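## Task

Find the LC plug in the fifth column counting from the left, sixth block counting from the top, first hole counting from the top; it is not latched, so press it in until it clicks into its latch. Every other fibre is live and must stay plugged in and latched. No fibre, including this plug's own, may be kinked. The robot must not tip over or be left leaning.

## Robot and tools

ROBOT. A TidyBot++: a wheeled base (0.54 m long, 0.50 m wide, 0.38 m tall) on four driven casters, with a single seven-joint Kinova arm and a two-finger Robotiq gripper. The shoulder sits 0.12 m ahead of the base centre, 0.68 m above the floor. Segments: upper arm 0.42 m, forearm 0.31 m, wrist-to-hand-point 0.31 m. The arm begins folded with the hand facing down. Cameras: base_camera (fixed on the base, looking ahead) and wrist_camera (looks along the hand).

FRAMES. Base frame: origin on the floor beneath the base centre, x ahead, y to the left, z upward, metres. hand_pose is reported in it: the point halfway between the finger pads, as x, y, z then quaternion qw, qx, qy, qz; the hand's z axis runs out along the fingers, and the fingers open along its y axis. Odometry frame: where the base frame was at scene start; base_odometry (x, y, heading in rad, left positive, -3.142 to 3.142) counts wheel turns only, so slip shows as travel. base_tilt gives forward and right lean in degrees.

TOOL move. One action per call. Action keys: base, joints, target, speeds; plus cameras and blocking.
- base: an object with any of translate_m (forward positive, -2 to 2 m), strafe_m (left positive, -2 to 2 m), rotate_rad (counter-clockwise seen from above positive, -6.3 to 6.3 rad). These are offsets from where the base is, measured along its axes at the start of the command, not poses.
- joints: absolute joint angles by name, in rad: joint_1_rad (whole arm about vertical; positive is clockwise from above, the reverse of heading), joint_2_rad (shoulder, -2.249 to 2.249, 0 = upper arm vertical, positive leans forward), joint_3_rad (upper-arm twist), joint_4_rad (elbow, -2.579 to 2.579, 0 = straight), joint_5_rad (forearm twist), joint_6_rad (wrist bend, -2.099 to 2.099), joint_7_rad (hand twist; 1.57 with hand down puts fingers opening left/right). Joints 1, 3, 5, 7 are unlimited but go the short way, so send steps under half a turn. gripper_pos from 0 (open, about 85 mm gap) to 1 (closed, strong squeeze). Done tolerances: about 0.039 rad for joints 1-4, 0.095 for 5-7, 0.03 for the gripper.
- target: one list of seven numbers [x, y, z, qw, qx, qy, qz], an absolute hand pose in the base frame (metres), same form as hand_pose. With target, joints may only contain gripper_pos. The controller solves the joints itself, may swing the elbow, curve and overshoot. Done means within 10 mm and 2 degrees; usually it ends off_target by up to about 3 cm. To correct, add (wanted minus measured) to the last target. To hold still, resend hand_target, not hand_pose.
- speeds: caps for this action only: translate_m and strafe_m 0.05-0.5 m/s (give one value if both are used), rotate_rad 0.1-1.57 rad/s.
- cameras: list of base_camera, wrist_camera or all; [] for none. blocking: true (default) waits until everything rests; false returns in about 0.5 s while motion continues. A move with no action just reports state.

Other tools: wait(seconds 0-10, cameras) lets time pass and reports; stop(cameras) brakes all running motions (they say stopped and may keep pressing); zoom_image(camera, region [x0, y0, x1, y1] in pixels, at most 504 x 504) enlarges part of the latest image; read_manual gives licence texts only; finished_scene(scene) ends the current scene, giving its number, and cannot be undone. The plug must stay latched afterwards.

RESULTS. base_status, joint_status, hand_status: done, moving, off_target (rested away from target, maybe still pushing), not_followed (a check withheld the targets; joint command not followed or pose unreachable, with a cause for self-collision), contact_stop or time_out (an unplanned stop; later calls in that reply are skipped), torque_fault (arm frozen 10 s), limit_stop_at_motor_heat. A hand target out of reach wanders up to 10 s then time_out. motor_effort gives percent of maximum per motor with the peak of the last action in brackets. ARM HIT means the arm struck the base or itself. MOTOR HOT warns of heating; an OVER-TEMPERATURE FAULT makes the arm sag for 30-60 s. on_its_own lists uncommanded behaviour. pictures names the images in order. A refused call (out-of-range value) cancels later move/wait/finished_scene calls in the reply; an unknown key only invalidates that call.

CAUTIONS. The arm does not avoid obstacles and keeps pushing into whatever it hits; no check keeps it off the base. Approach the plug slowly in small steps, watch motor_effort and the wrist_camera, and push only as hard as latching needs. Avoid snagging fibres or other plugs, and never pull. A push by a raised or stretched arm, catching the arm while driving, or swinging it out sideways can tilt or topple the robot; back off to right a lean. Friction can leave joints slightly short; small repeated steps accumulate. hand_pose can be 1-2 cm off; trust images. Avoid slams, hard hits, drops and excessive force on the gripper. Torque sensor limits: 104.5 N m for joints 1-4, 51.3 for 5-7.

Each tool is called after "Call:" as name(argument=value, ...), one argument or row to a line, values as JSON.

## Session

Call:
move(
  joints={"joint_6_rad":0.60,"joint_7_rad":1.5},
)

Call:
zoom_image(
  camera="wrist_camera",
  region=[200, 130, 500, 400],
)

Scene clock: 2.07 s.
move: done
base_odometry: x=+0.000 y=+0.000 heading=+0.000
base_tilt: forward=+0.1 right=+0.0
base_status: not commanded
joint_positions: joint_1_rad=-0.042 joint_2_rad=-0.304 joint_3_rad=+3.149 joint_4_rad=-2.543 joint_5_rad=+0.022 joint_6_rad=+0.516 joint_7_rad=+1.558 gripper_pos=+0.000
joint_status: all done
motor_effort: joint_1_rad=+1(1) joint_2_rad=-7(7) joint_3_rad=+0(1) joint_4_rad=+20(20) joint_5_rad=+0(1) joint_6_rad=+9(9) joint_7_rad=-1(2)
hand_pose: x=+0.5470 y=+0.0190 z=+0.8410 quat_wxyz=(-0.014, +0.759, +0.018, +0.651) (m; base frame)
hand_target: x=+0.5485 y=+0.0195 z=+0.8634 quat_wxyz=(-0.035, +0.733, -0.003, +0.679) (m; base frame)
hand_status: not commanded
pictures: base_camera, wrist_camera
camera_calibration:
wrist_camera: T_world_to_cam=[[0.0273328, -0.999338, 0.0239908, -0.0229261], [-0.124723, -0.0272216, -0.991818, 0.965313], [0.991815, 0.024117, -0.125384, -0.301844], [0, 0, 0, 1]] pos_world=[0.420396, 0.010646, 0.920119]

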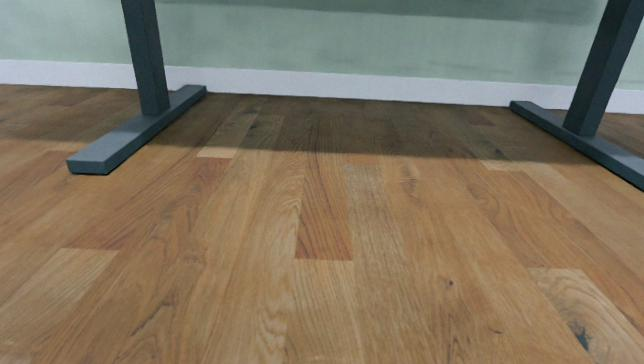

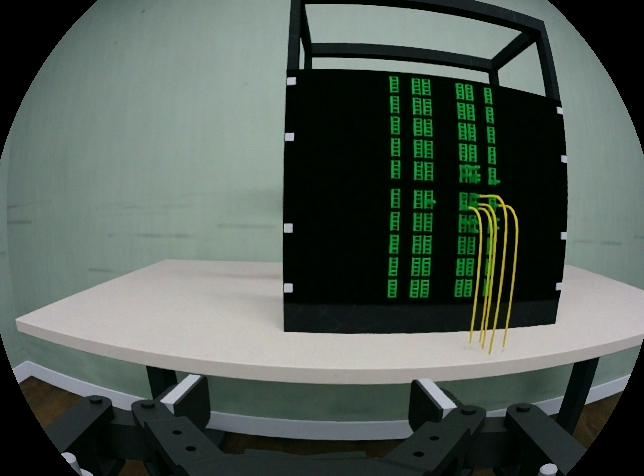

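Scaled by 1.680.

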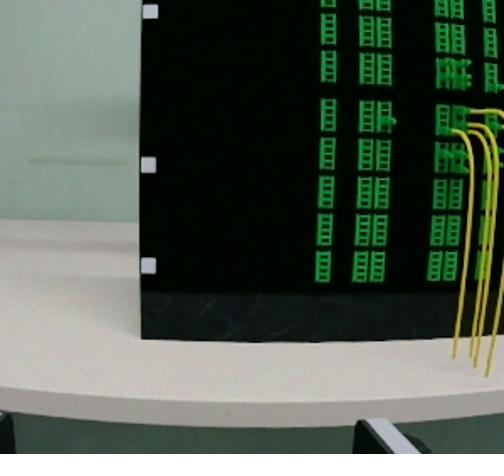

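Call:
move(
  base={"strafe_m":-0.21,"translate_m":0.18},
  joints={"joint_1_rad":0.0,"joint_2_rad":-0.35,"joint_4_rad":-2.395,"joint_6_rad":0.46,"gripper_pos":0.84},
)

Call:
zoom_image(
  camera="wrist_camera",
  region=[230, 200, 410, 380],
)

Scene clock: 38.23 s.
move: done
base_odometry: x=+0.180 y=-0.210 heading=+0.001
base_tilt: forward=+0.1 right=+0.0
base_status: done
joint_positions: joint_1_rad=-0.010 joint_2_rad=-0.337 joint_3_rad=+3.150 joint_4_rad=-2.394 joint_5_rad=+0.022 joint_6_rad=+0.514 joint_7_rad=+1.558 gripper_pos=+0.840
joint_status: all done
motor_effort: joint_1_rad=+1(2) joint_2_rad=-8(11) joint_3_rad=+1(2) joint_4_rad=+21(22) joint_5_rad=+0(1) joint_6_rad=+9(10) joint_7_rad=+0(2)
hand_pose: x=+0.5690 y=+0.0051 z=+0.9409 quat_wxyz=(-0.003, +0.697, +0.006, +0.717) (m; base frame)
hand_target: x=+0.5657 y=+0.0004 z=+0.9291 quat_wxyz=(-0.020, +0.712, -0.018, +0.702) (m; base frame)
hand_status: not commanded
pictures: base_camera, wrist_camera
camera_calibration:
wrist_camera: T_world_to_cam=[[-0.00920099, -0.999716, 0.0220055, -0.0171689], [0.0552792, -0.0224813, -0.998218, 0.970264], [0.998429, -0.00796814, 0.0554703, -0.484588], [0, 0, 0, 1]] pos_world=[0.430033, 0.000787487, 0.995793]

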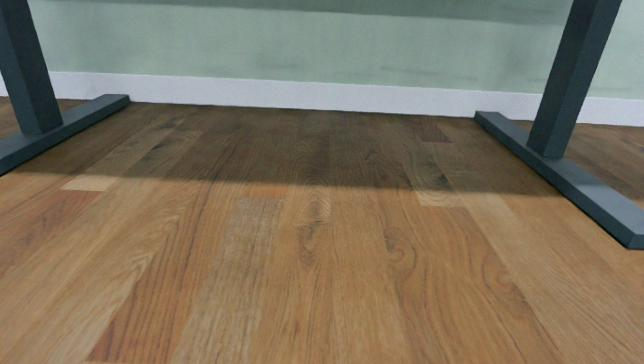

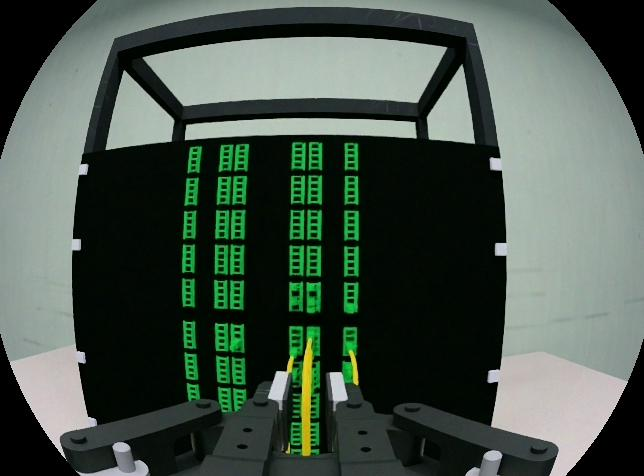

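Scaled by 2.800.

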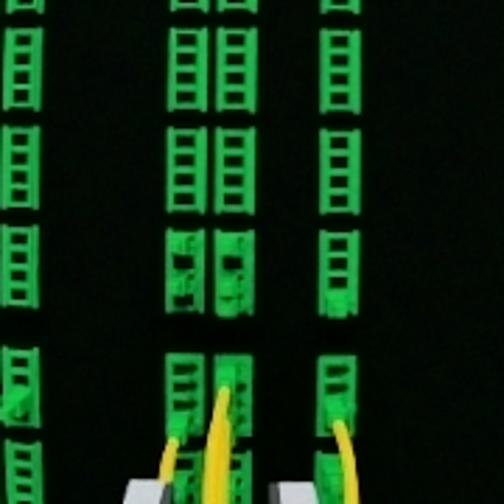

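Call:
zoom_image(
  camera="wrist_camera",
  region=[280, 315, 340, 375],
)

Call:
zoom_image(
  camera="wrist_camera",
  region=[280, 270, 370, 330],
)

Scaled by 8.400.

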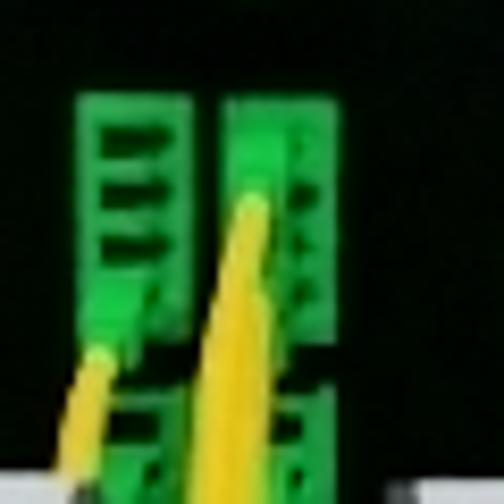

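Scaled by 5.600.

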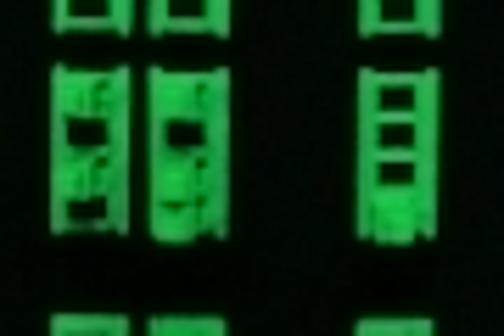

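Call:
move(
  base={"strafe_m":0.0035,"translate_m":0.09},
  speeds={"translate_m":0.08},
  joints={"gripper_pos":0.85},
  cameras=["wrist_camera"],
)

Call:
zoom_image(
  camera="wrist_camera",
  region=[250, 310, 370, 430],
)

Call:
zoom_image(
  camera="wrist_camera",
  region=[280, 325, 345, 390],
)

Scene clock: 86.93 s.
move: done
base_odometry: x=+0.270 y=-0.207 heading=+0.000
base_tilt: forward=+0.1 right=+0.0
base_status: done
joint_positions: joint_1_rad=-0.010 joint_2_rad=-0.339 joint_3_rad=+3.150 joint_4_rad=-2.394 joint_5_rad=+0.022 joint_6_rad=+0.514 joint_7_rad=+1.558 gripper_pos=+0.850
joint_status: all done
motor_effort: joint_1_rad=+1(1) joint_2_rad=-7(10) joint_3_rad=+0(2) joint_4_rad=+21(22) joint_5_rad=+0(1) joint_6_rad=+8(9) joint_7_rad=-1(2)
hand_pose: x=+0.5685 y=+0.0051 z=+0.9419 quat_wxyz=(-0.003, +0.696, +0.006, +0.718) (m; base frame)
hand_target: x=+0.5657 y=+0.0004 z=+0.9291 quat_wxyz=(-0.020, +0.712, -0.018, +0.702) (m; base frame)
hand_status: not commanded
pictures: wrist_camera
camera_calibration:
wrist_camera: T_world_to_cam=[[-0.00930986, -0.999717, 0.0219007, -0.0170694], [0.0576237, -0.0224016, -0.998087, 0.96991], [0.998295, -0.00803005, 0.0578159, -0.486218], [0, 0, 0, 1]] pos_world=[0.429341, 0.000758633, 0.996539]

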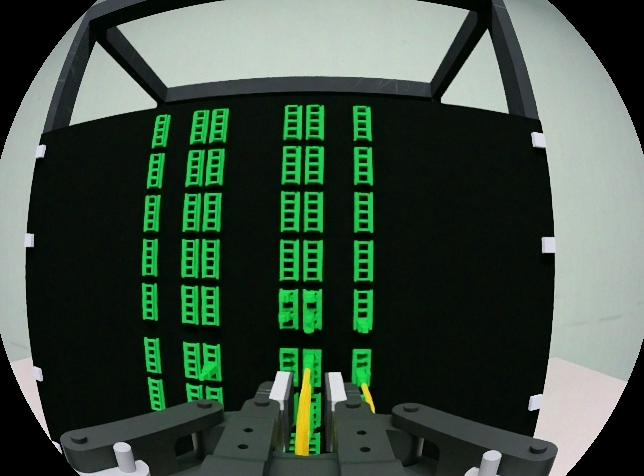

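Scaled by 4.200.

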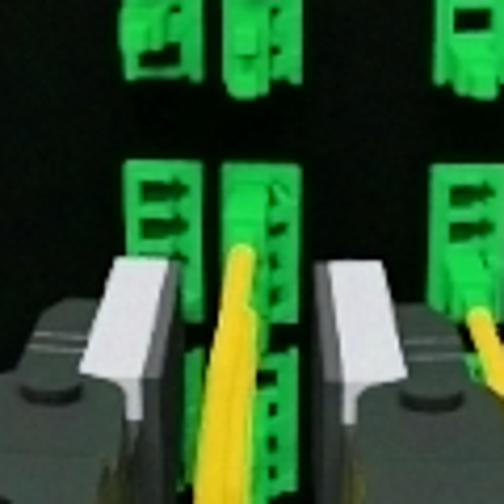

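Scaled by 7.754.

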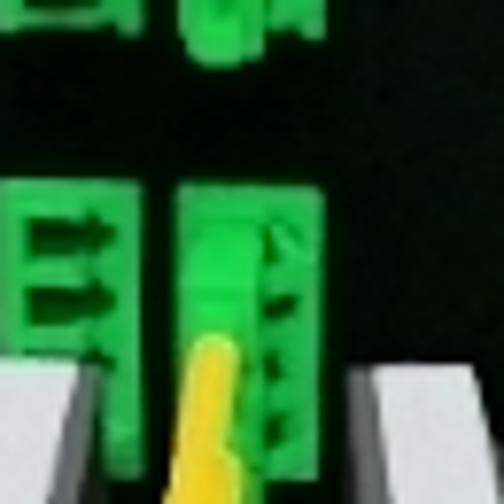

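Call:
move(
  base={"strafe_m":0.002,"translate_m":0.052},
  speeds={"translate_m":0.06},
  cameras=["wrist_camera"],
)

Call:
zoom_image(
  camera="wrist_camera",
  region=[250, 310, 370, 430],
)

Call:
zoom_image(
  camera="wrist_camera",
  region=[275, 340, 345, 410],
)

Scene clock: 96.50 s.
move: done
base_odometry: x=+0.322 y=-0.205 heading=+0.000
base_tilt: forward=+0.1 right=+0.0
base_status: done
joint_positions: joint_1_rad=-0.010 joint_2_rad=-0.340 joint_3_rad=+3.150 joint_4_rad=-2.394 joint_5_rad=+0.022 joint_6_rad=+0.514 joint_7_rad=+1.558 gripper_pos=+0.850
joint_status: not commanded
motor_effort: joint_1_rad=+1(1) joint_2_rad=-7(10) joint_3_rad=+0(1) joint_4_rad=+21(22) joint_5_rad=+0(1) joint_6_rad=+9(9) joint_7_rad=-1(2)
hand_pose: x=+0.5682 y=+0.0051 z=+0.9424 quat_wxyz=(-0.003, +0.696, +0.006, +0.718) (m; base frame)
hand_target: x=+0.5657 y=+0.0004 z=+0.9291 quat_wxyz=(-0.020, +0.712, -0.018, +0.702) (m; base frame)
hand_status: not commanded
pictures: wrist_camera
camera_calibration:
wrist_camera: T_world_to_cam=[[-0.00935996, -0.999718, 0.0218207, -0.0169938], [0.0586488, -0.0223329, -0.998029, 0.969755], [0.998235, -0.00806176, 0.0588413, -0.486934], [0, 0, 0, 1]] pos_world=[0.42904, 0.00074289, 0.996867]

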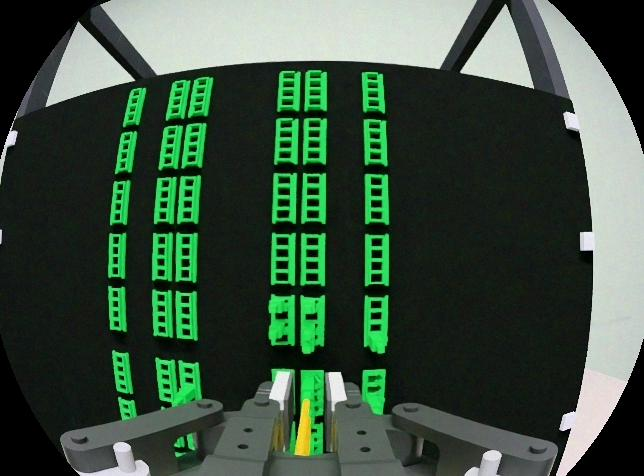

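Scaled by 4.200.

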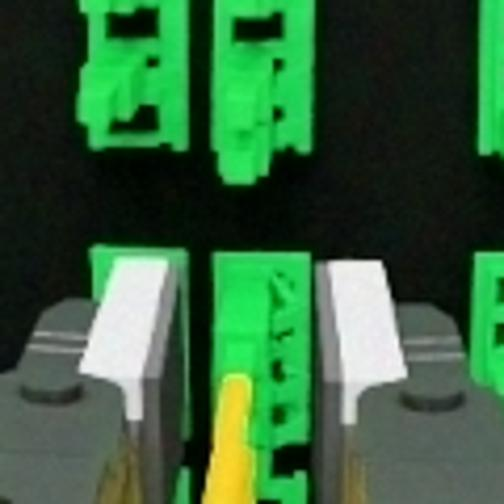

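Scaled by 7.200.

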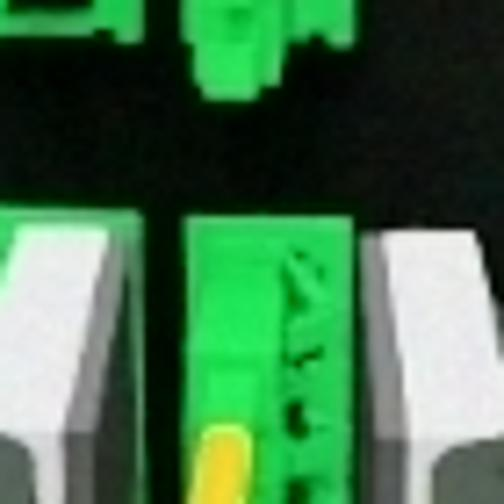

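Call:
move(
  base={"strafe_m":0.0013,"translate_m":0.008},
  speeds={"translate_m":0.05},
  joints={"gripper_pos":0.9},
  cameras=[],
)

Call:
move(
  joints={"gripper_pos":0.93},
  cameras=["wrist_camera"],
)

Call:
zoom_image(
  camera="wrist_camera",
  region=[275, 340, 345, 410],
)

Scene clock: 110.60 s.
move: done
base_odometry: x=+0.331 y=-0.204 heading=+0.000
base_tilt: forward=+0.1 right=+0.0
base_status: done
joint_positions: joint_1_rad=-0.010 joint_2_rad=-0.341 joint_3_rad=+3.150 joint_4_rad=-2.394 joint_5_rad=+0.022 joint_6_rad=+0.514 joint_7_rad=+1.558 gripper_pos=+0.900
joint_status: all done
motor_effort: joint_1_rad=+0(1) joint_2_rad=-8(10) joint_3_rad=+0(1) joint_4_rad=+21(22) joint_5_rad=+0(1) joint_6_rad=+8(9) joint_7_rad=-1(2)
hand_pose: x=+0.5681 y=+0.0051 z=+0.9427 quat_wxyz=(-0.003, +0.696, +0.006, +0.718) (m; base frame)
hand_target: x=+0.5657 y=+0.0004 z=+0.9291 quat_wxyz=(-0.020, +0.712, -0.018, +0.702) (m; base frame)
hand_status: not commanded
pictures: none
No camera images: "cameras" was empty.

Scene clock: 111.00 s.
move: done
base_odometry: x=+0.331 y=-0.204 heading=+0.000
base_tilt: forward=+0.1 right=+0.0
base_status: not commanded
joint_positions: joint_1_rad=-0.010 joint_2_rad=-0.341 joint_3_rad=+3.150 joint_4_rad=-2.394 joint_5_rad=+0.022 joint_6_rad=+0.514 joint_7_rad=+1.558 gripper_pos=+0.930
joint_status: all done
motor_effort: joint_1_rad=+0(1) joint_2_rad=-7(8) joint_3_rad=+1(1) joint_4_rad=+21(21) joint_5_rad=+0(1) joint_6_rad=+9(9) joint_7_rad=-1(1)
hand_pose: x=+0.5681 y=+0.0051 z=+0.9427 quat_wxyz=(-0.003, +0.696, +0.006, +0.718) (m; base frame)
hand_target: x=+0.5657 y=+0.0004 z=+0.9291 quat_wxyz=(-0.020, +0.712, -0.018, +0.702) (m; base frame)
hand_status: not commanded
pictures: wrist_camera
camera_calibration:
wrist_camera: T_world_to_cam=[[-0.00937398, -0.99972, 0.0217481, -0.0169274], [0.059352, -0.022267, -0.997989, 0.969672], [0.998193, -0.00806434, 0.059544, -0.487503], [0, 0, 0, 1]] pos_world=[0.428911, 0.000737625, 0.997118]

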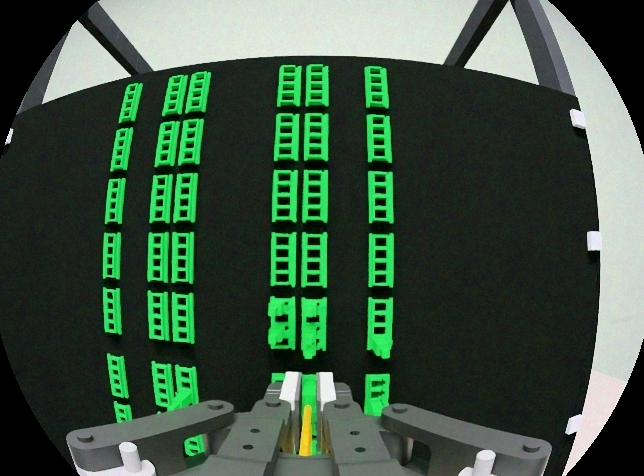

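Scaled by 7.200.

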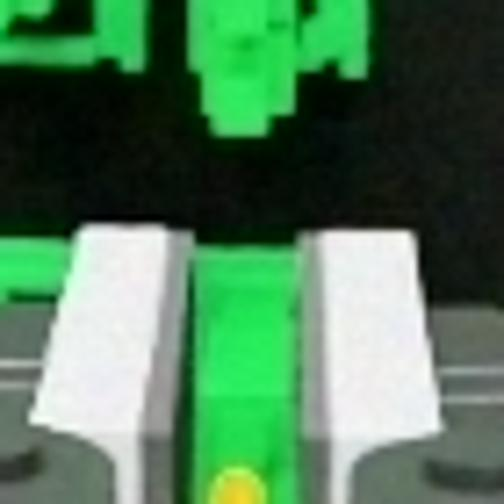

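Call:
move(
  joints={"gripper_pos":0.96},
  cameras=["wrist_camera"],
)

Call:
zoom_image(
  camera="wrist_camera",
  region=[275, 340, 345, 410],
)

Scene clock: 117.70 s.
move: done
base_odometry: x=+0.331 y=-0.204 heading=+0.000
base_tilt: forward=+0.1 right=+0.0
base_status: not commanded
joint_positions: joint_1_rad=-0.010 joint_2_rad=-0.341 joint_3_rad=+3.150 joint_4_rad=-2.394 joint_5_rad=+0.022 joint_6_rad=+0.514 joint_7_rad=+1.558 gripper_pos=+0.960
joint_status: all done
motor_effort: joint_1_rad=+1(1) joint_2_rad=-7(8) joint_3_rad=+0(1) joint_4_rad=+21(21) joint_5_rad=+0(1) joint_6_rad=+9(9) joint_7_rad=-1(1)
hand_pose: x=+0.5681 y=+0.0051 z=+0.9427 quat_wxyz=(-0.003, +0.696, +0.006, +0.718) (m; base frame)
hand_target: x=+0.5657 y=+0.0004 z=+0.9291 quat_wxyz=(-0.020, +0.712, -0.018, +0.702) (m; base frame)
hand_status: not commanded
pictures: wrist_camera
camera_calibration:
wrist_camera: T_world_to_cam=[[-0.00937398, -0.99972, 0.0217481, -0.0169274], [0.059352, -0.022267, -0.997989, 0.969672], [0.998193, -0.00806434, 0.059544, -0.487503], [0, 0, 0, 1]] pos_world=[0.428911, 0.000737625, 0.997118]

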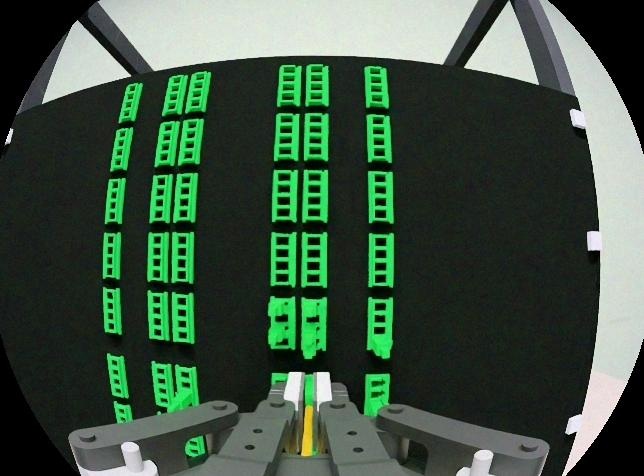

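Scaled by 7.200.

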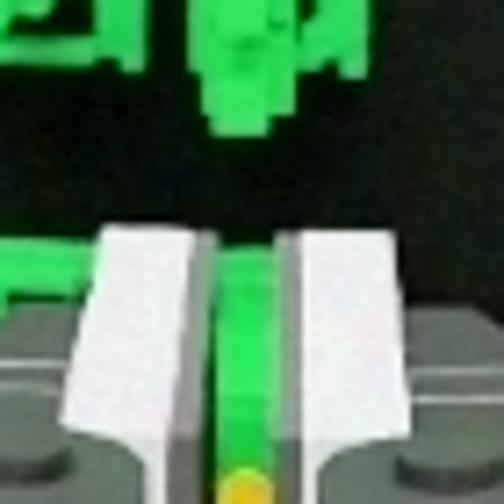

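Call:
move(
  base={"translate_m":0.014},
  speeds={"translate_m":0.05},
  cameras=["wrist_camera"],
)

Call:
zoom_image(
  camera="wrist_camera",
  region=[275, 340, 345, 410],
)

Call:
move(
  base={"translate_m":0.008},
  speeds={"translate_m":0.05},
  cameras=["wrist_camera"],
)

Call:
zoom_image(
  camera="wrist_camera",
  region=[275, 340, 345, 410],
)

Scene clock: 128.40 s.
move: done
base_odometry: x=+0.345 y=-0.204 heading=+0.000
base_tilt: forward=+0.1 right=+0.0
base_status: done
joint_positions: joint_1_rad=-0.009 joint_2_rad=-0.351 joint_3_rad=+3.150 joint_4_rad=-2.399 joint_5_rad=+0.022 joint_6_rad=+0.514 joint_7_rad=+1.558 gripper_pos=+0.960
joint_status: not commanded
motor_effort: joint_1_rad=+2(3) joint_2_rad=-7(8) joint_3_rad=+2(3) joint_4_rad=+24(27) joint_5_rad=-1(1) joint_6_rad=+9(10) joint_7_rad=+0(2)
hand_pose: x=+0.5645 y=+0.0049 z=+0.9442 quat_wxyz=(-0.003, +0.694, +0.006, +0.720) (m; base frame)
hand_target: x=+0.5657 y=+0.0004 z=+0.9291 quat_wxyz=(-0.020, +0.712, -0.018, +0.702) (m; base frame)
hand_status: not commanded
pictures: wrist_camera
camera_calibration:
wrist_camera: T_world_to_cam=[[-0.00981965, -0.999718, 0.02161, -0.0167874], [0.0642977, -0.0221976, -0.997684, 0.968203], [0.997882, -0.00840743, 0.0644976, -0.48849], [0, 0, 0, 1]] pos_world=[0.425037, 0.00060217, 0.997829]

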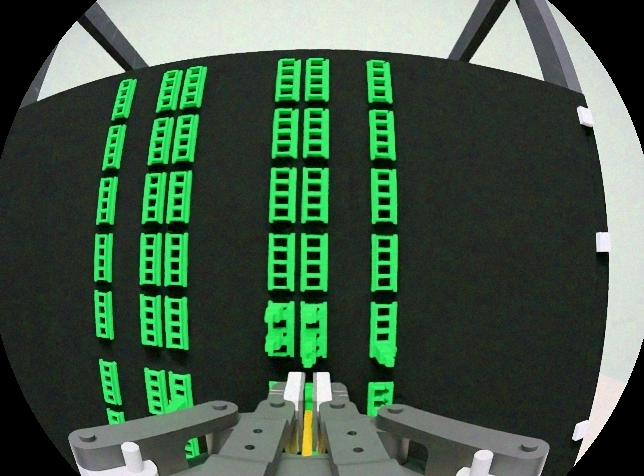

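Scaled by 7.200.

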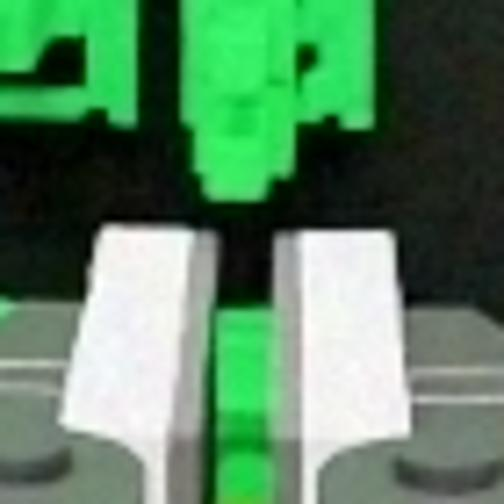

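Scene clock: 129.17 s.
move: done
base_odometry: x=+0.352 y=-0.203 heading=+0.000
base_tilt: forward=+0.1 right=+0.0
base_status: done
joint_positions: joint_1_rad=-0.009 joint_2_rad=-0.369 joint_3_rad=+3.150 joint_4_rad=-2.413 joint_5_rad=+0.022 joint_6_rad=+0.514 joint_7_rad=+1.558 gripper_pos=+0.960
joint_status: not commanded
motor_effort: joint_1_rad=+1(1) joint_2_rad=-2(7) joint_3_rad=+1(2) joint_4_rad=+27(29) joint_5_rad=-1(1) joint_6_rad=+11(11) joint_7_rad=+0(2)
hand_pose: x=+0.5580 y=+0.0048 z=+0.9439 quat_wxyz=(-0.003, +0.692, +0.006, +0.722) (m; base frame)
hand_target: x=+0.5657 y=+0.0004 z=+0.9291 quat_wxyz=(-0.020, +0.712, -0.018, +0.702) (m; base frame)
hand_status: not commanded
pictures: wrist_camera
camera_calibration:
wrist_camera: T_world_to_cam=[[-0.00992926, -0.999721, 0.0214306, -0.0166673], [0.068338, -0.0220599, -0.997418, 0.965883], [0.997613, -0.0084391, 0.068538, -0.485644], [0, 0, 0, 1]] pos_world=[0.418313, 0.000546234, 0.997032]

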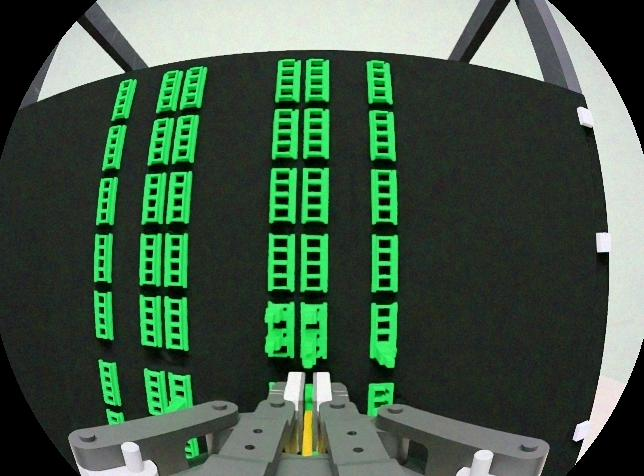

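Scaled by 7.200.

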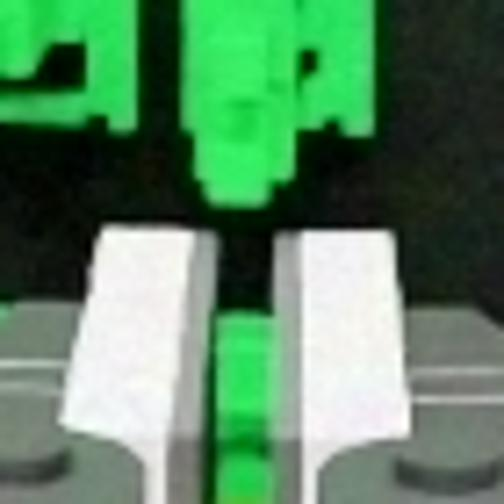

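Call:
move(
  base={"translate_m":0.007},
  speeds={"translate_m":0.05},
  cameras=[],
)

Call:
move(
  base={"translate_m":0.006},
  speeds={"translate_m":0.05},
  cameras=["wrist_camera"],
)

Call:
zoom_image(
  camera="wrist_camera",
  region=[275, 340, 345, 410],
)

Scene clock: 137.53 s.
move: done
base_odometry: x=+0.359 y=-0.203 heading=+0.000
base_tilt: forward=+0.1 right=+0.0
base_status: done
joint_positions: joint_1_rad=-0.009 joint_2_rad=-0.387 joint_3_rad=+3.150 joint_4_rad=-2.426 joint_5_rad=+0.022 joint_6_rad=+0.514 joint_7_rad=+1.558 gripper_pos=+0.960
joint_status: not commanded
motor_effort: joint_1_rad=+0(1) joint_2_rad=-1(8) joint_3_rad=+1(2) joint_4_rad=+28(32) joint_5_rad=+0(1) joint_6_rad=+11(11) joint_7_rad=+0(2)
hand_pose: x=+0.5519 y=+0.0048 z=+0.9438 quat_wxyz=(-0.003, +0.691, +0.006, +0.723) (m; base frame)
hand_target: x=+0.5657 y=+0.0004 z=+0.9291 quat_wxyz=(-0.020, +0.712, -0.018, +0.702) (m; base frame)
hand_status: not commanded
pictures: none
No camera images: "cameras" was empty.

Scene clock: 138.83 s.
move: done
base_odometry: x=+0.364 y=-0.203 heading=+0.000
base_tilt: forward=+0.1 right=+0.0
base_status: done
joint_positions: joint_1_rad=-0.009 joint_2_rad=-0.401 joint_3_rad=+3.150 joint_4_rad=-2.436 joint_5_rad=+0.022 joint_6_rad=+0.514 joint_7_rad=+1.558 gripper_pos=+0.960
joint_status: not commanded
motor_effort: joint_1_rad=+1(1) joint_2_rad=+5(12) joint_3_rad=+1(2) joint_4_rad=+31(35) joint_5_rad=-1(1) joint_6_rad=+11(12) joint_7_rad=-1(2)
hand_pose: x=+0.5469 y=+0.0048 z=+0.9438 quat_wxyz=(-0.003, +0.689, +0.006, +0.724) (m; base frame)
hand_target: x=+0.5657 y=+0.0004 z=+0.9291 quat_wxyz=(-0.020, +0.712, -0.018, +0.702) (m; base frame)
hand_status: not commanded
pictures: wrist_camera
camera_calibration:
wrist_camera: T_world_to_cam=[[-0.0100909, -0.999728, 0.0210482, -0.0163942], [0.0762671, -0.0217574, -0.99685, 0.96162], [0.997036, -0.00845379, 0.0764659, -0.481695], [0, 0, 0, 1]] pos_world=[0.406762, 0.000460494, 0.995769]

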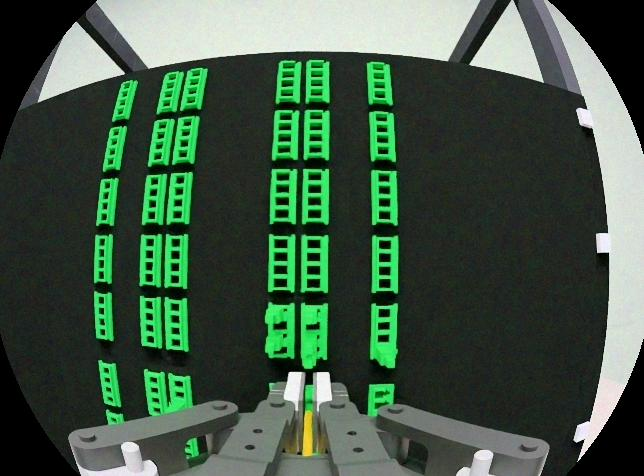

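Scaled by 7.200.

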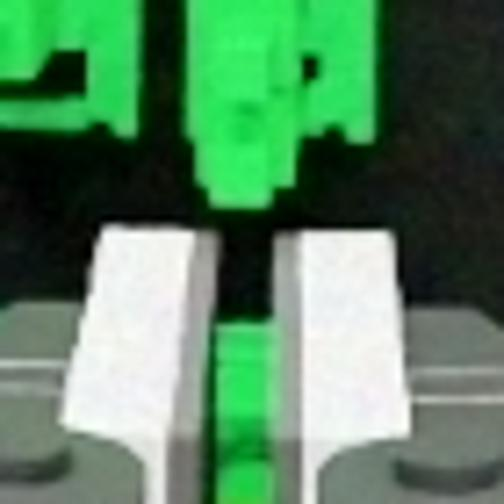

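Call:
move(
  base={"translate_m":0.004},
  speeds={"translate_m":0.05},
  cameras=[],
)

Call:
move(
  base={"translate_m":-0.025},
  speeds={"translate_m":0.06},
  cameras=[],
)

Call:
move(
  joints={"gripper_pos":0.84},
  cameras=[],
)

Call:
move(
  base={"translate_m":-0.085},
  speeds={"translate_m":0.1},
  cameras=["wrist_camera"],
)

Call:
zoom_image(
  camera="wrist_camera",
  region=[275, 310, 345, 380],
)

Call:
move(
  base={"strafe_m":-0.17},
  speeds={"strafe_m":0.2},
  cameras=["wrist_camera"],
)

Call:
zoom_image(
  camera="wrist_camera",
  region=[50, 270, 170, 390],
)

Scene clock: 151.67 s.
move: done
base_odometry: x=+0.368 y=-0.203 heading=+0.000
base_tilt: forward=+0.1 right=+0.0
base_status: done
joint_positions: joint_1_rad=-0.009 joint_2_rad=-0.410 joint_3_rad=+3.150 joint_4_rad=-2.442 joint_5_rad=+0.022 joint_6_rad=+0.514 joint_7_rad=+1.558 gripper_pos=+0.960
joint_status: not commanded
motor_effort: joint_1_rad=+0(1) joint_2_rad=+6(13) joint_3_rad=+1(2) joint_4_rad=+32(36) joint_5_rad=-1(1) joint_6_rad=+11(12) joint_7_rad=-1(2)
hand_pose: x=+0.5438 y=+0.0048 z=+0.9439 quat_wxyz=(-0.003, +0.688, +0.006, +0.725) (m; base frame)
hand_target: x=+0.5657 y=+0.0004 z=+0.9291 quat_wxyz=(-0.020, +0.712, -0.018, +0.702) (m; base frame)
hand_status: not commanded
pictures: none
No camera images: "cameras" was empty.

Scene clock: 152.57 s.
move: done
base_odometry: x=+0.343 y=-0.203 heading=+0.000
base_tilt: forward=+0.1 right=+0.0
base_status: done
joint_positions: joint_1_rad=-0.009 joint_2_rad=-0.363 joint_3_rad=+3.150 joint_4_rad=-2.393 joint_5_rad=+0.022 joint_6_rad=+0.514 joint_7_rad=+1.558 gripper_pos=+0.960
joint_status: not commanded
motor_effort: joint_1_rad=+0(1) joint_2_rad=-7(8) joint_3_rad=+0(1) joint_4_rad=+21(31) joint_5_rad=+0(1) joint_6_rad=+8(11) joint_7_rad=+0(2)
hand_pose: x=+0.5624 y=+0.0048 z=+0.9528 quat_wxyz=(-0.003, +0.688, +0.006, +0.726) (m; base frame)
hand_target: x=+0.5657 y=+0.0004 z=+0.9291 quat_wxyz=(-0.020, +0.712, -0.018, +0.702) (m; base frame)
hand_status: not commanded
pictures: none
No camera images: "cameras" was empty.

Scene clock: 153.10 s.
move: done
base_odometry: x=+0.343 y=-0.203 heading=+0.000
base_tilt: forward=+0.1 right=+0.0
base_status: not commanded
joint_positions: joint_1_rad=-0.009 joint_2_rad=-0.363 joint_3_rad=+3.150 joint_4_rad=-2.393 joint_5_rad=+0.022 joint_6_rad=+0.514 joint_7_rad=+1.558 gripper_pos=+0.840
joint_status: all done
motor_effort: joint_1_rad=+1(1) joint_2_rad=-7(8) joint_3_rad=+1(1) joint_4_rad=+21(22) joint_5_rad=+0(1) joint_6_rad=+8(9) joint_7_rad=+0(2)
hand_pose: x=+0.5624 y=+0.0048 z=+0.9528 quat_wxyz=(-0.003, +0.688, +0.006, +0.726) (m; base frame)
hand_target: x=+0.5657 y=+0.0004 z=+0.9291 quat_wxyz=(-0.020, +0.712, -0.018, +0.702) (m; base frame)
hand_status: not commanded
pictures: none
No camera images: "cameras" was empty.

Scene clock: 154.50 s.
move: done
base_odometry: x=+0.257 y=-0.203 heading=+0.000
base_tilt: forward=+0.1 right=+0.0
base_status: done
joint_positions: joint_1_rad=-0.009 joint_2_rad=-0.358 joint_3_rad=+3.150 joint_4_rad=-2.393 joint_5_rad=+0.022 joint_6_rad=+0.514 joint_7_rad=+1.558 gripper_pos=+0.840
joint_status: not commanded
motor_effort: joint_1_rad=+0(1) joint_2_rad=-7(9) joint_3_rad=+1(1) joint_4_rad=+21(22) joint_5_rad=-1(1) joint_6_rad=+9(9) joint_7_rad=-1(2)
hand_pose: x=+0.5637 y=+0.0048 z=+0.9508 quat_wxyz=(-0.003, +0.689, +0.006, +0.725) (m; base frame)
hand_target: x=+0.5657 y=+0.0004 z=+0.9291 quat_wxyz=(-0.020, +0.712, -0.018, +0.702) (m; base frame)
hand_status: not commanded
pictures: wrist_camera
camera_calibration:
wrist_camera: T_world_to_cam=[[-0.0102634, -0.999719, 0.0213556, -0.0165421], [0.0768741, -0.0220824, -0.996796, 0.966976], [0.996988, -0.00858883, 0.0770792, -0.499497], [0, 0, 0, 1]] pos_world=[0.423487, 0.000525616, 1.00273]

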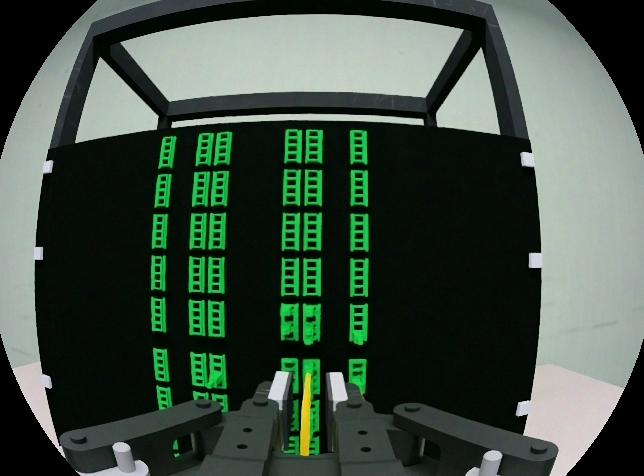

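Scaled by 7.200.

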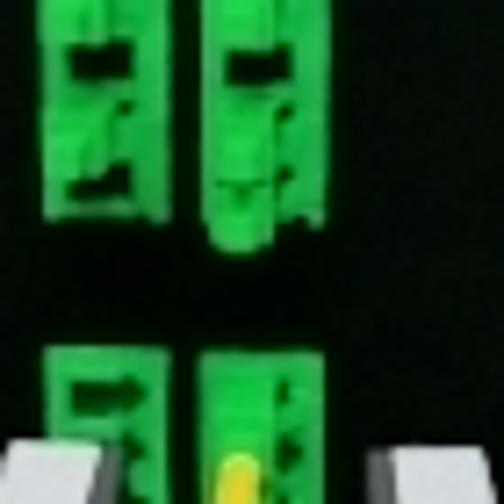

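Scene clock: 156.10 s.
move: done
base_odometry: x=+0.257 y=-0.373 heading=+0.000
base_tilt: forward=+0.1 right=+0.0
base_status: done
joint_positions: joint_1_rad=-0.009 joint_2_rad=-0.358 joint_3_rad=+3.150 joint_4_rad=-2.393 joint_5_rad=+0.022 joint_6_rad=+0.514 joint_7_rad=+1.558 gripper_pos=+0.840
joint_status: not commanded
motor_effort: joint_1_rad=+0(1) joint_2_rad=-7(8) joint_3_rad=+1(2) joint_4_rad=+21(22) joint_5_rad=-1(1) joint_6_rad=+9(9) joint_7_rad=-1(2)
hand_pose: x=+0.5637 y=+0.0046 z=+0.9508 quat_wxyz=(-0.003, +0.689, +0.006, +0.725) (m; base frame)
hand_target: x=+0.5657 y=+0.0004 z=+0.9291 quat_wxyz=(-0.020, +0.712, -0.018, +0.702) (m; base frame)
hand_status: not commanded
pictures: wrist_camera
camera_calibration:
wrist_camera: T_world_to_cam=[[-0.0107041, -0.999715, 0.0213556, -0.0164896], [0.0768644, -0.0221163, -0.996796, 0.966977], [0.996984, -0.00902833, 0.0770792, -0.499497], [0, 0, 0, 1]] pos_world=[0.423487, 0.000391391, 1.00273]

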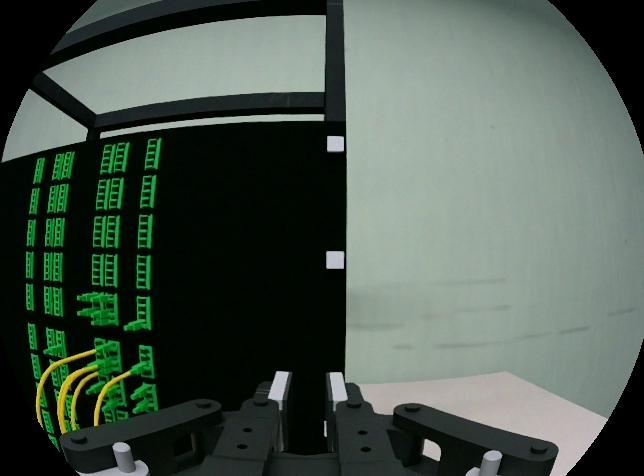

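Scaled by 4.200.

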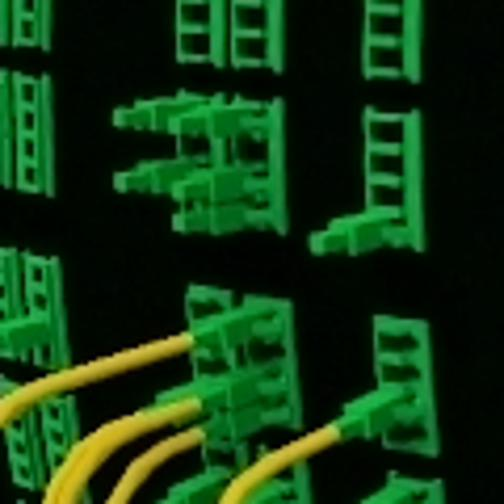

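Call:
zoom_image(
  camera="wrist_camera",
  region=[80, 310, 170, 390],
)

Call:
move(
)

Scaled by 5.600.

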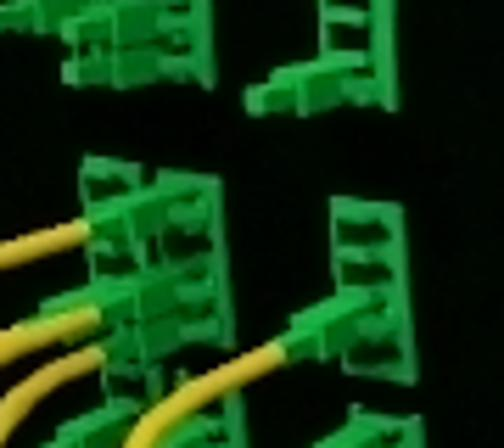

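Scene clock: 189.27 s.
base_odometry: x=+0.257 y=-0.373 heading=+0.000
base_tilt: forward=+0.1 right=+0.0
base_status: done
joint_positions: joint_1_rad=-0.009 joint_2_rad=-0.358 joint_3_rad=+3.150 joint_4_rad=-2.393 joint_5_rad=+0.022 joint_6_rad=+0.514 joint_7_rad=+1.558 gripper_pos=+0.840
joint_status: not commanded
motor_effort: joint_1_rad=+0(1) joint_2_rad=-7(8) joint_3_rad=+1(2) joint_4_rad=+21(22) joint_5_rad=+0(1) joint_6_rad=+9(9) joint_7_rad=+0(2)
hand_pose: x=+0.5637 y=+0.0046 z=+0.9508 quat_wxyz=(-0.003, +0.689, +0.006, +0.725) (m; base frame)
hand_target: x=+0.5657 y=+0.0004 z=+0.9291 quat_wxyz=(-0.020, +0.712, -0.018, +0.702) (m; base frame)
hand_status: not commanded
pictures: base_camera, wrist_camera
camera_calibration:
wrist_camera: T_world_to_cam=[[-0.0107011, -0.999716, 0.0212948, -0.0164335], [0.0768637, -0.0220554, -0.996798, 0.966979], [0.996984, -0.00902998, 0.0770779, -0.499495], [0, 0, 0, 1]] pos_world=[0.423487, 0.000387809, 1.00273]

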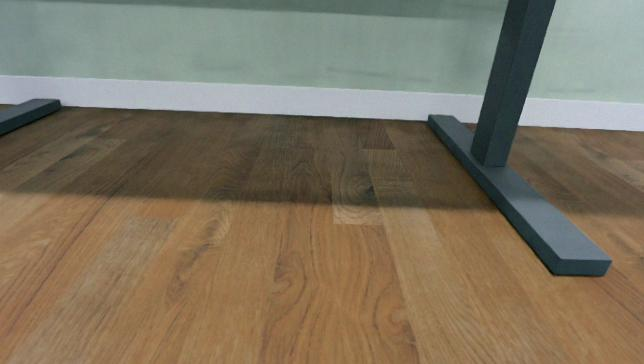

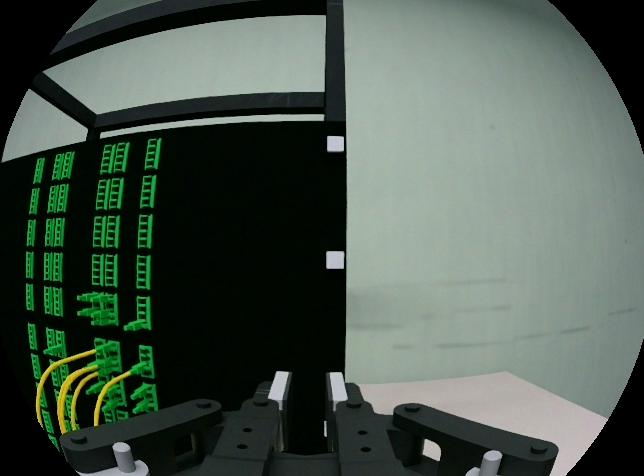

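Call:
move(
  base={"strafe_m": -0.33},
  cameras=[],
)

Call:
move(
  joints={"joint_1_rad": -0.85},
)

Scene clock: 214.67 s.
move: done
base_odometry: x=+0.257 y=-0.703 heading=-0.001
base_tilt: forward=+0.1 right=+0.0
base_status: done
joint_positions: joint_1_rad=-0.007 joint_2_rad=-0.358 joint_3_rad=+3.150 joint_4_rad=-2.393 joint_5_rad=+0.022 joint_6_rad=+0.514 joint_7_rad=+1.558 gripper_pos=+0.840
joint_status: not commanded
motor_effort: joint_1_rad=+0(1) joint_2_rad=-7(8) joint_3_rad=+1(2) joint_4_rad=+21(22) joint_5_rad=+0(1) joint_6_rad=+9(9) joint_7_rad=-1(2)
hand_pose: x=+0.5637 y=+0.0040 z=+0.9508 quat_wxyz=(-0.002, +0.689, +0.005, +0.725) (m; base frame)
hand_target: x=+0.5657 y=+0.0004 z=+0.9291 quat_wxyz=(-0.020, +0.712, -0.018, +0.702) (m; base frame)
hand_status: not commanded
pictures: none
No camera images: "cameras" was empty.

Scene clock: 216.80 s.
move: done
base_odometry: x=+0.257 y=-0.703 heading=-0.001
base_tilt: forward=+0.1 right=+0.0
base_status: not commanded
joint_positions: joint_1_rad=-0.838 joint_2_rad=-0.358 joint_3_rad=+3.150 joint_4_rad=-2.393 joint_5_rad=+0.022 joint_6_rad=+0.514 joint_7_rad=+1.558 gripper_pos=+0.840
joint_status: all done
motor_effort: joint_1_rad=+0(2) joint_2_rad=-7(8) joint_3_rad=+1(1) joint_4_rad=+21(21) joint_5_rad=-1(1) joint_6_rad=+8(9) joint_7_rad=+0(2)
hand_pose: x=+0.4160 y=+0.3309 z=+0.9508 quat_wxyz=(-0.294, +0.629, +0.283, +0.662) (m; base frame)
hand_target: x=+0.4135 y=+0.3359 z=+0.9291 quat_wxyz=(-0.307, +0.656, +0.277, +0.631) (m; base frame)
hand_status: not commanded
pictures: base_camera, wrist_camera
camera_calibration:
wrist_camera: T_world_to_cam=[[0.729784, -0.683346, 0.0212948, -0.104551], [0.0681927, 0.041764, -0.996798, 0.968011], [0.680269, 0.728899, 0.0770779, -0.461806], [0, 0, 0, 1]] pos_world=[0.324441, 0.224737, 1.00273]

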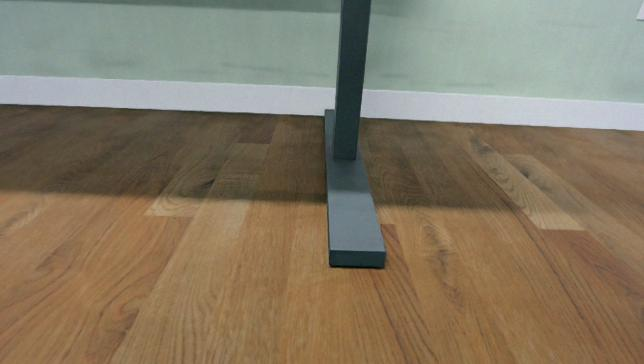

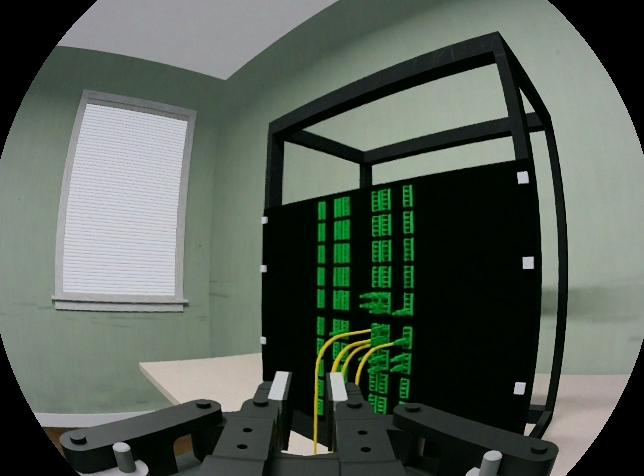

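Call:
zoom_image(
  camera="wrist_camera",
  region=[350, 310, 425, 380],
)

Call:
move(
  base={"translate_m": 0.1},
  cameras=["wrist_camera"],
)

Scaled by 6.720.

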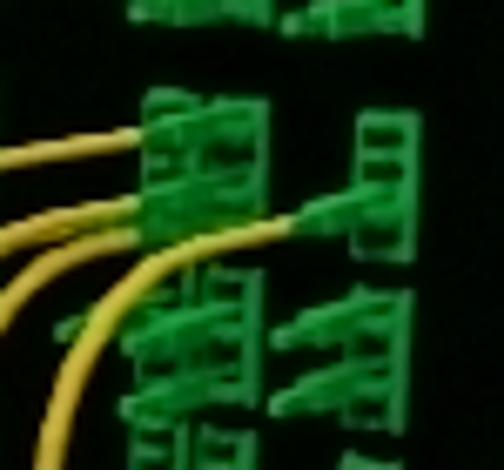

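Scene clock: 225.80 s.
move: done
base_odometry: x=+0.357 y=-0.703 heading=-0.001
base_tilt: forward=+0.1 right=+0.0
base_status: done
joint_positions: joint_1_rad=-0.839 joint_2_rad=-0.356 joint_3_rad=+3.150 joint_4_rad=-2.393 joint_5_rad=+0.022 joint_6_rad=+0.514 joint_7_rad=+1.558 gripper_pos=+0.840
joint_status: not commanded
motor_effort: joint_1_rad=+0(1) joint_2_rad=-8(9) joint_3_rad=+1(2) joint_4_rad=+22(22) joint_5_rad=+0(1) joint_6_rad=+8(9) joint_7_rad=-1(2)
hand_pose: x=+0.4161 y=+0.3318 z=+0.9497 quat_wxyz=(-0.294, +0.629, +0.283, +0.661) (m; base frame)
hand_target: x=+0.4135 y=+0.3359 z=+0.9291 quat_wxyz=(-0.307, +0.656, +0.277, +0.631) (m; base frame)
hand_status: not commanded
pictures: wrist_camera
camera_calibration:
wrist_camera: T_world_to_cam=[[0.730642, -0.682427, 0.0213434, -0.104686], [0.0664982, 0.040015, -0.996984, 0.968346], [0.679515, 0.729857, 0.0746168, -0.460062], [0, 0, 0, 1]] pos_world=[0.324714, 0.225591, 1.00199]

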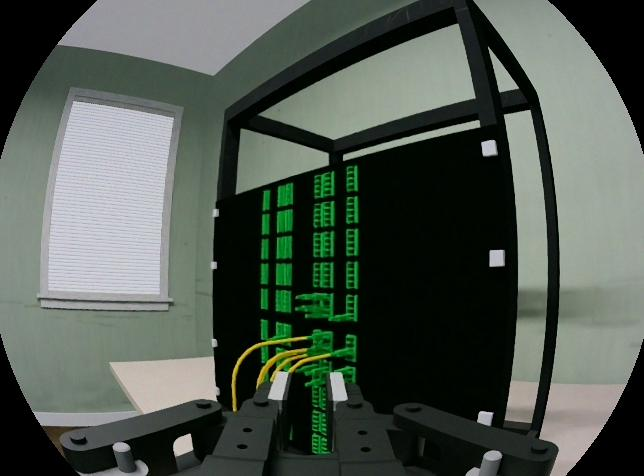

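Call:
zoom_image(
  camera="wrist_camera",
  region=[300, 325, 360, 375],
)

Scaled by 8.400.

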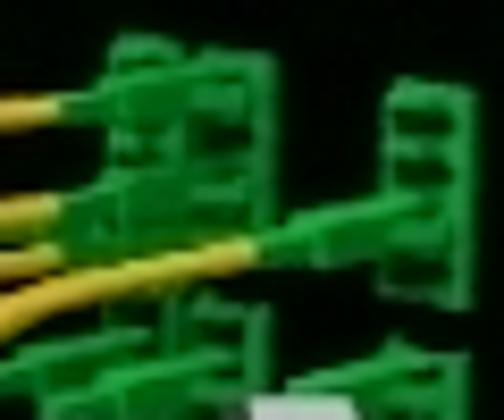

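Call:
zoom_image(
  camera="wrist_camera",
  region=[304, 326, 336, 360],
)

Call:
zoom_image(
  camera="wrist_camera",
  region=[327, 332, 359, 366],
)

Scaled by 14.824.

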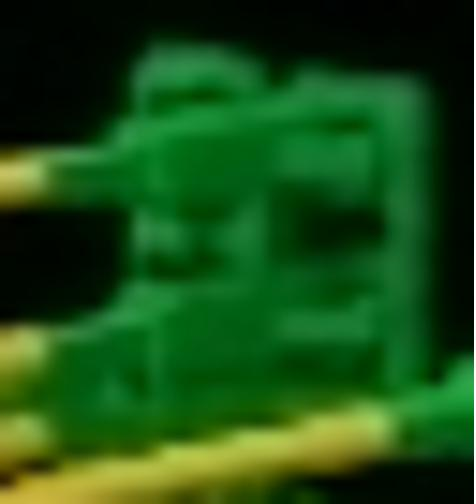

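Scaled by 14.824.

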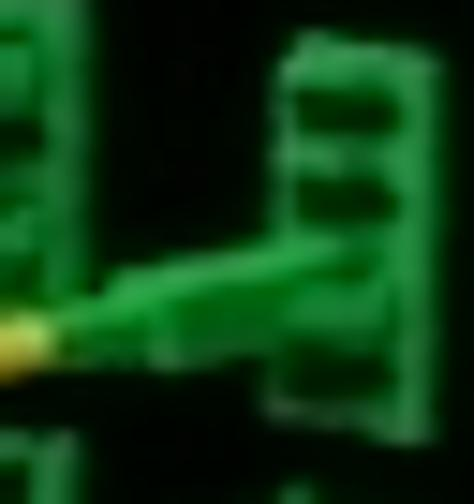

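Call:
finished_scene(
  scene=2,
)

The scene is finished: the task was done.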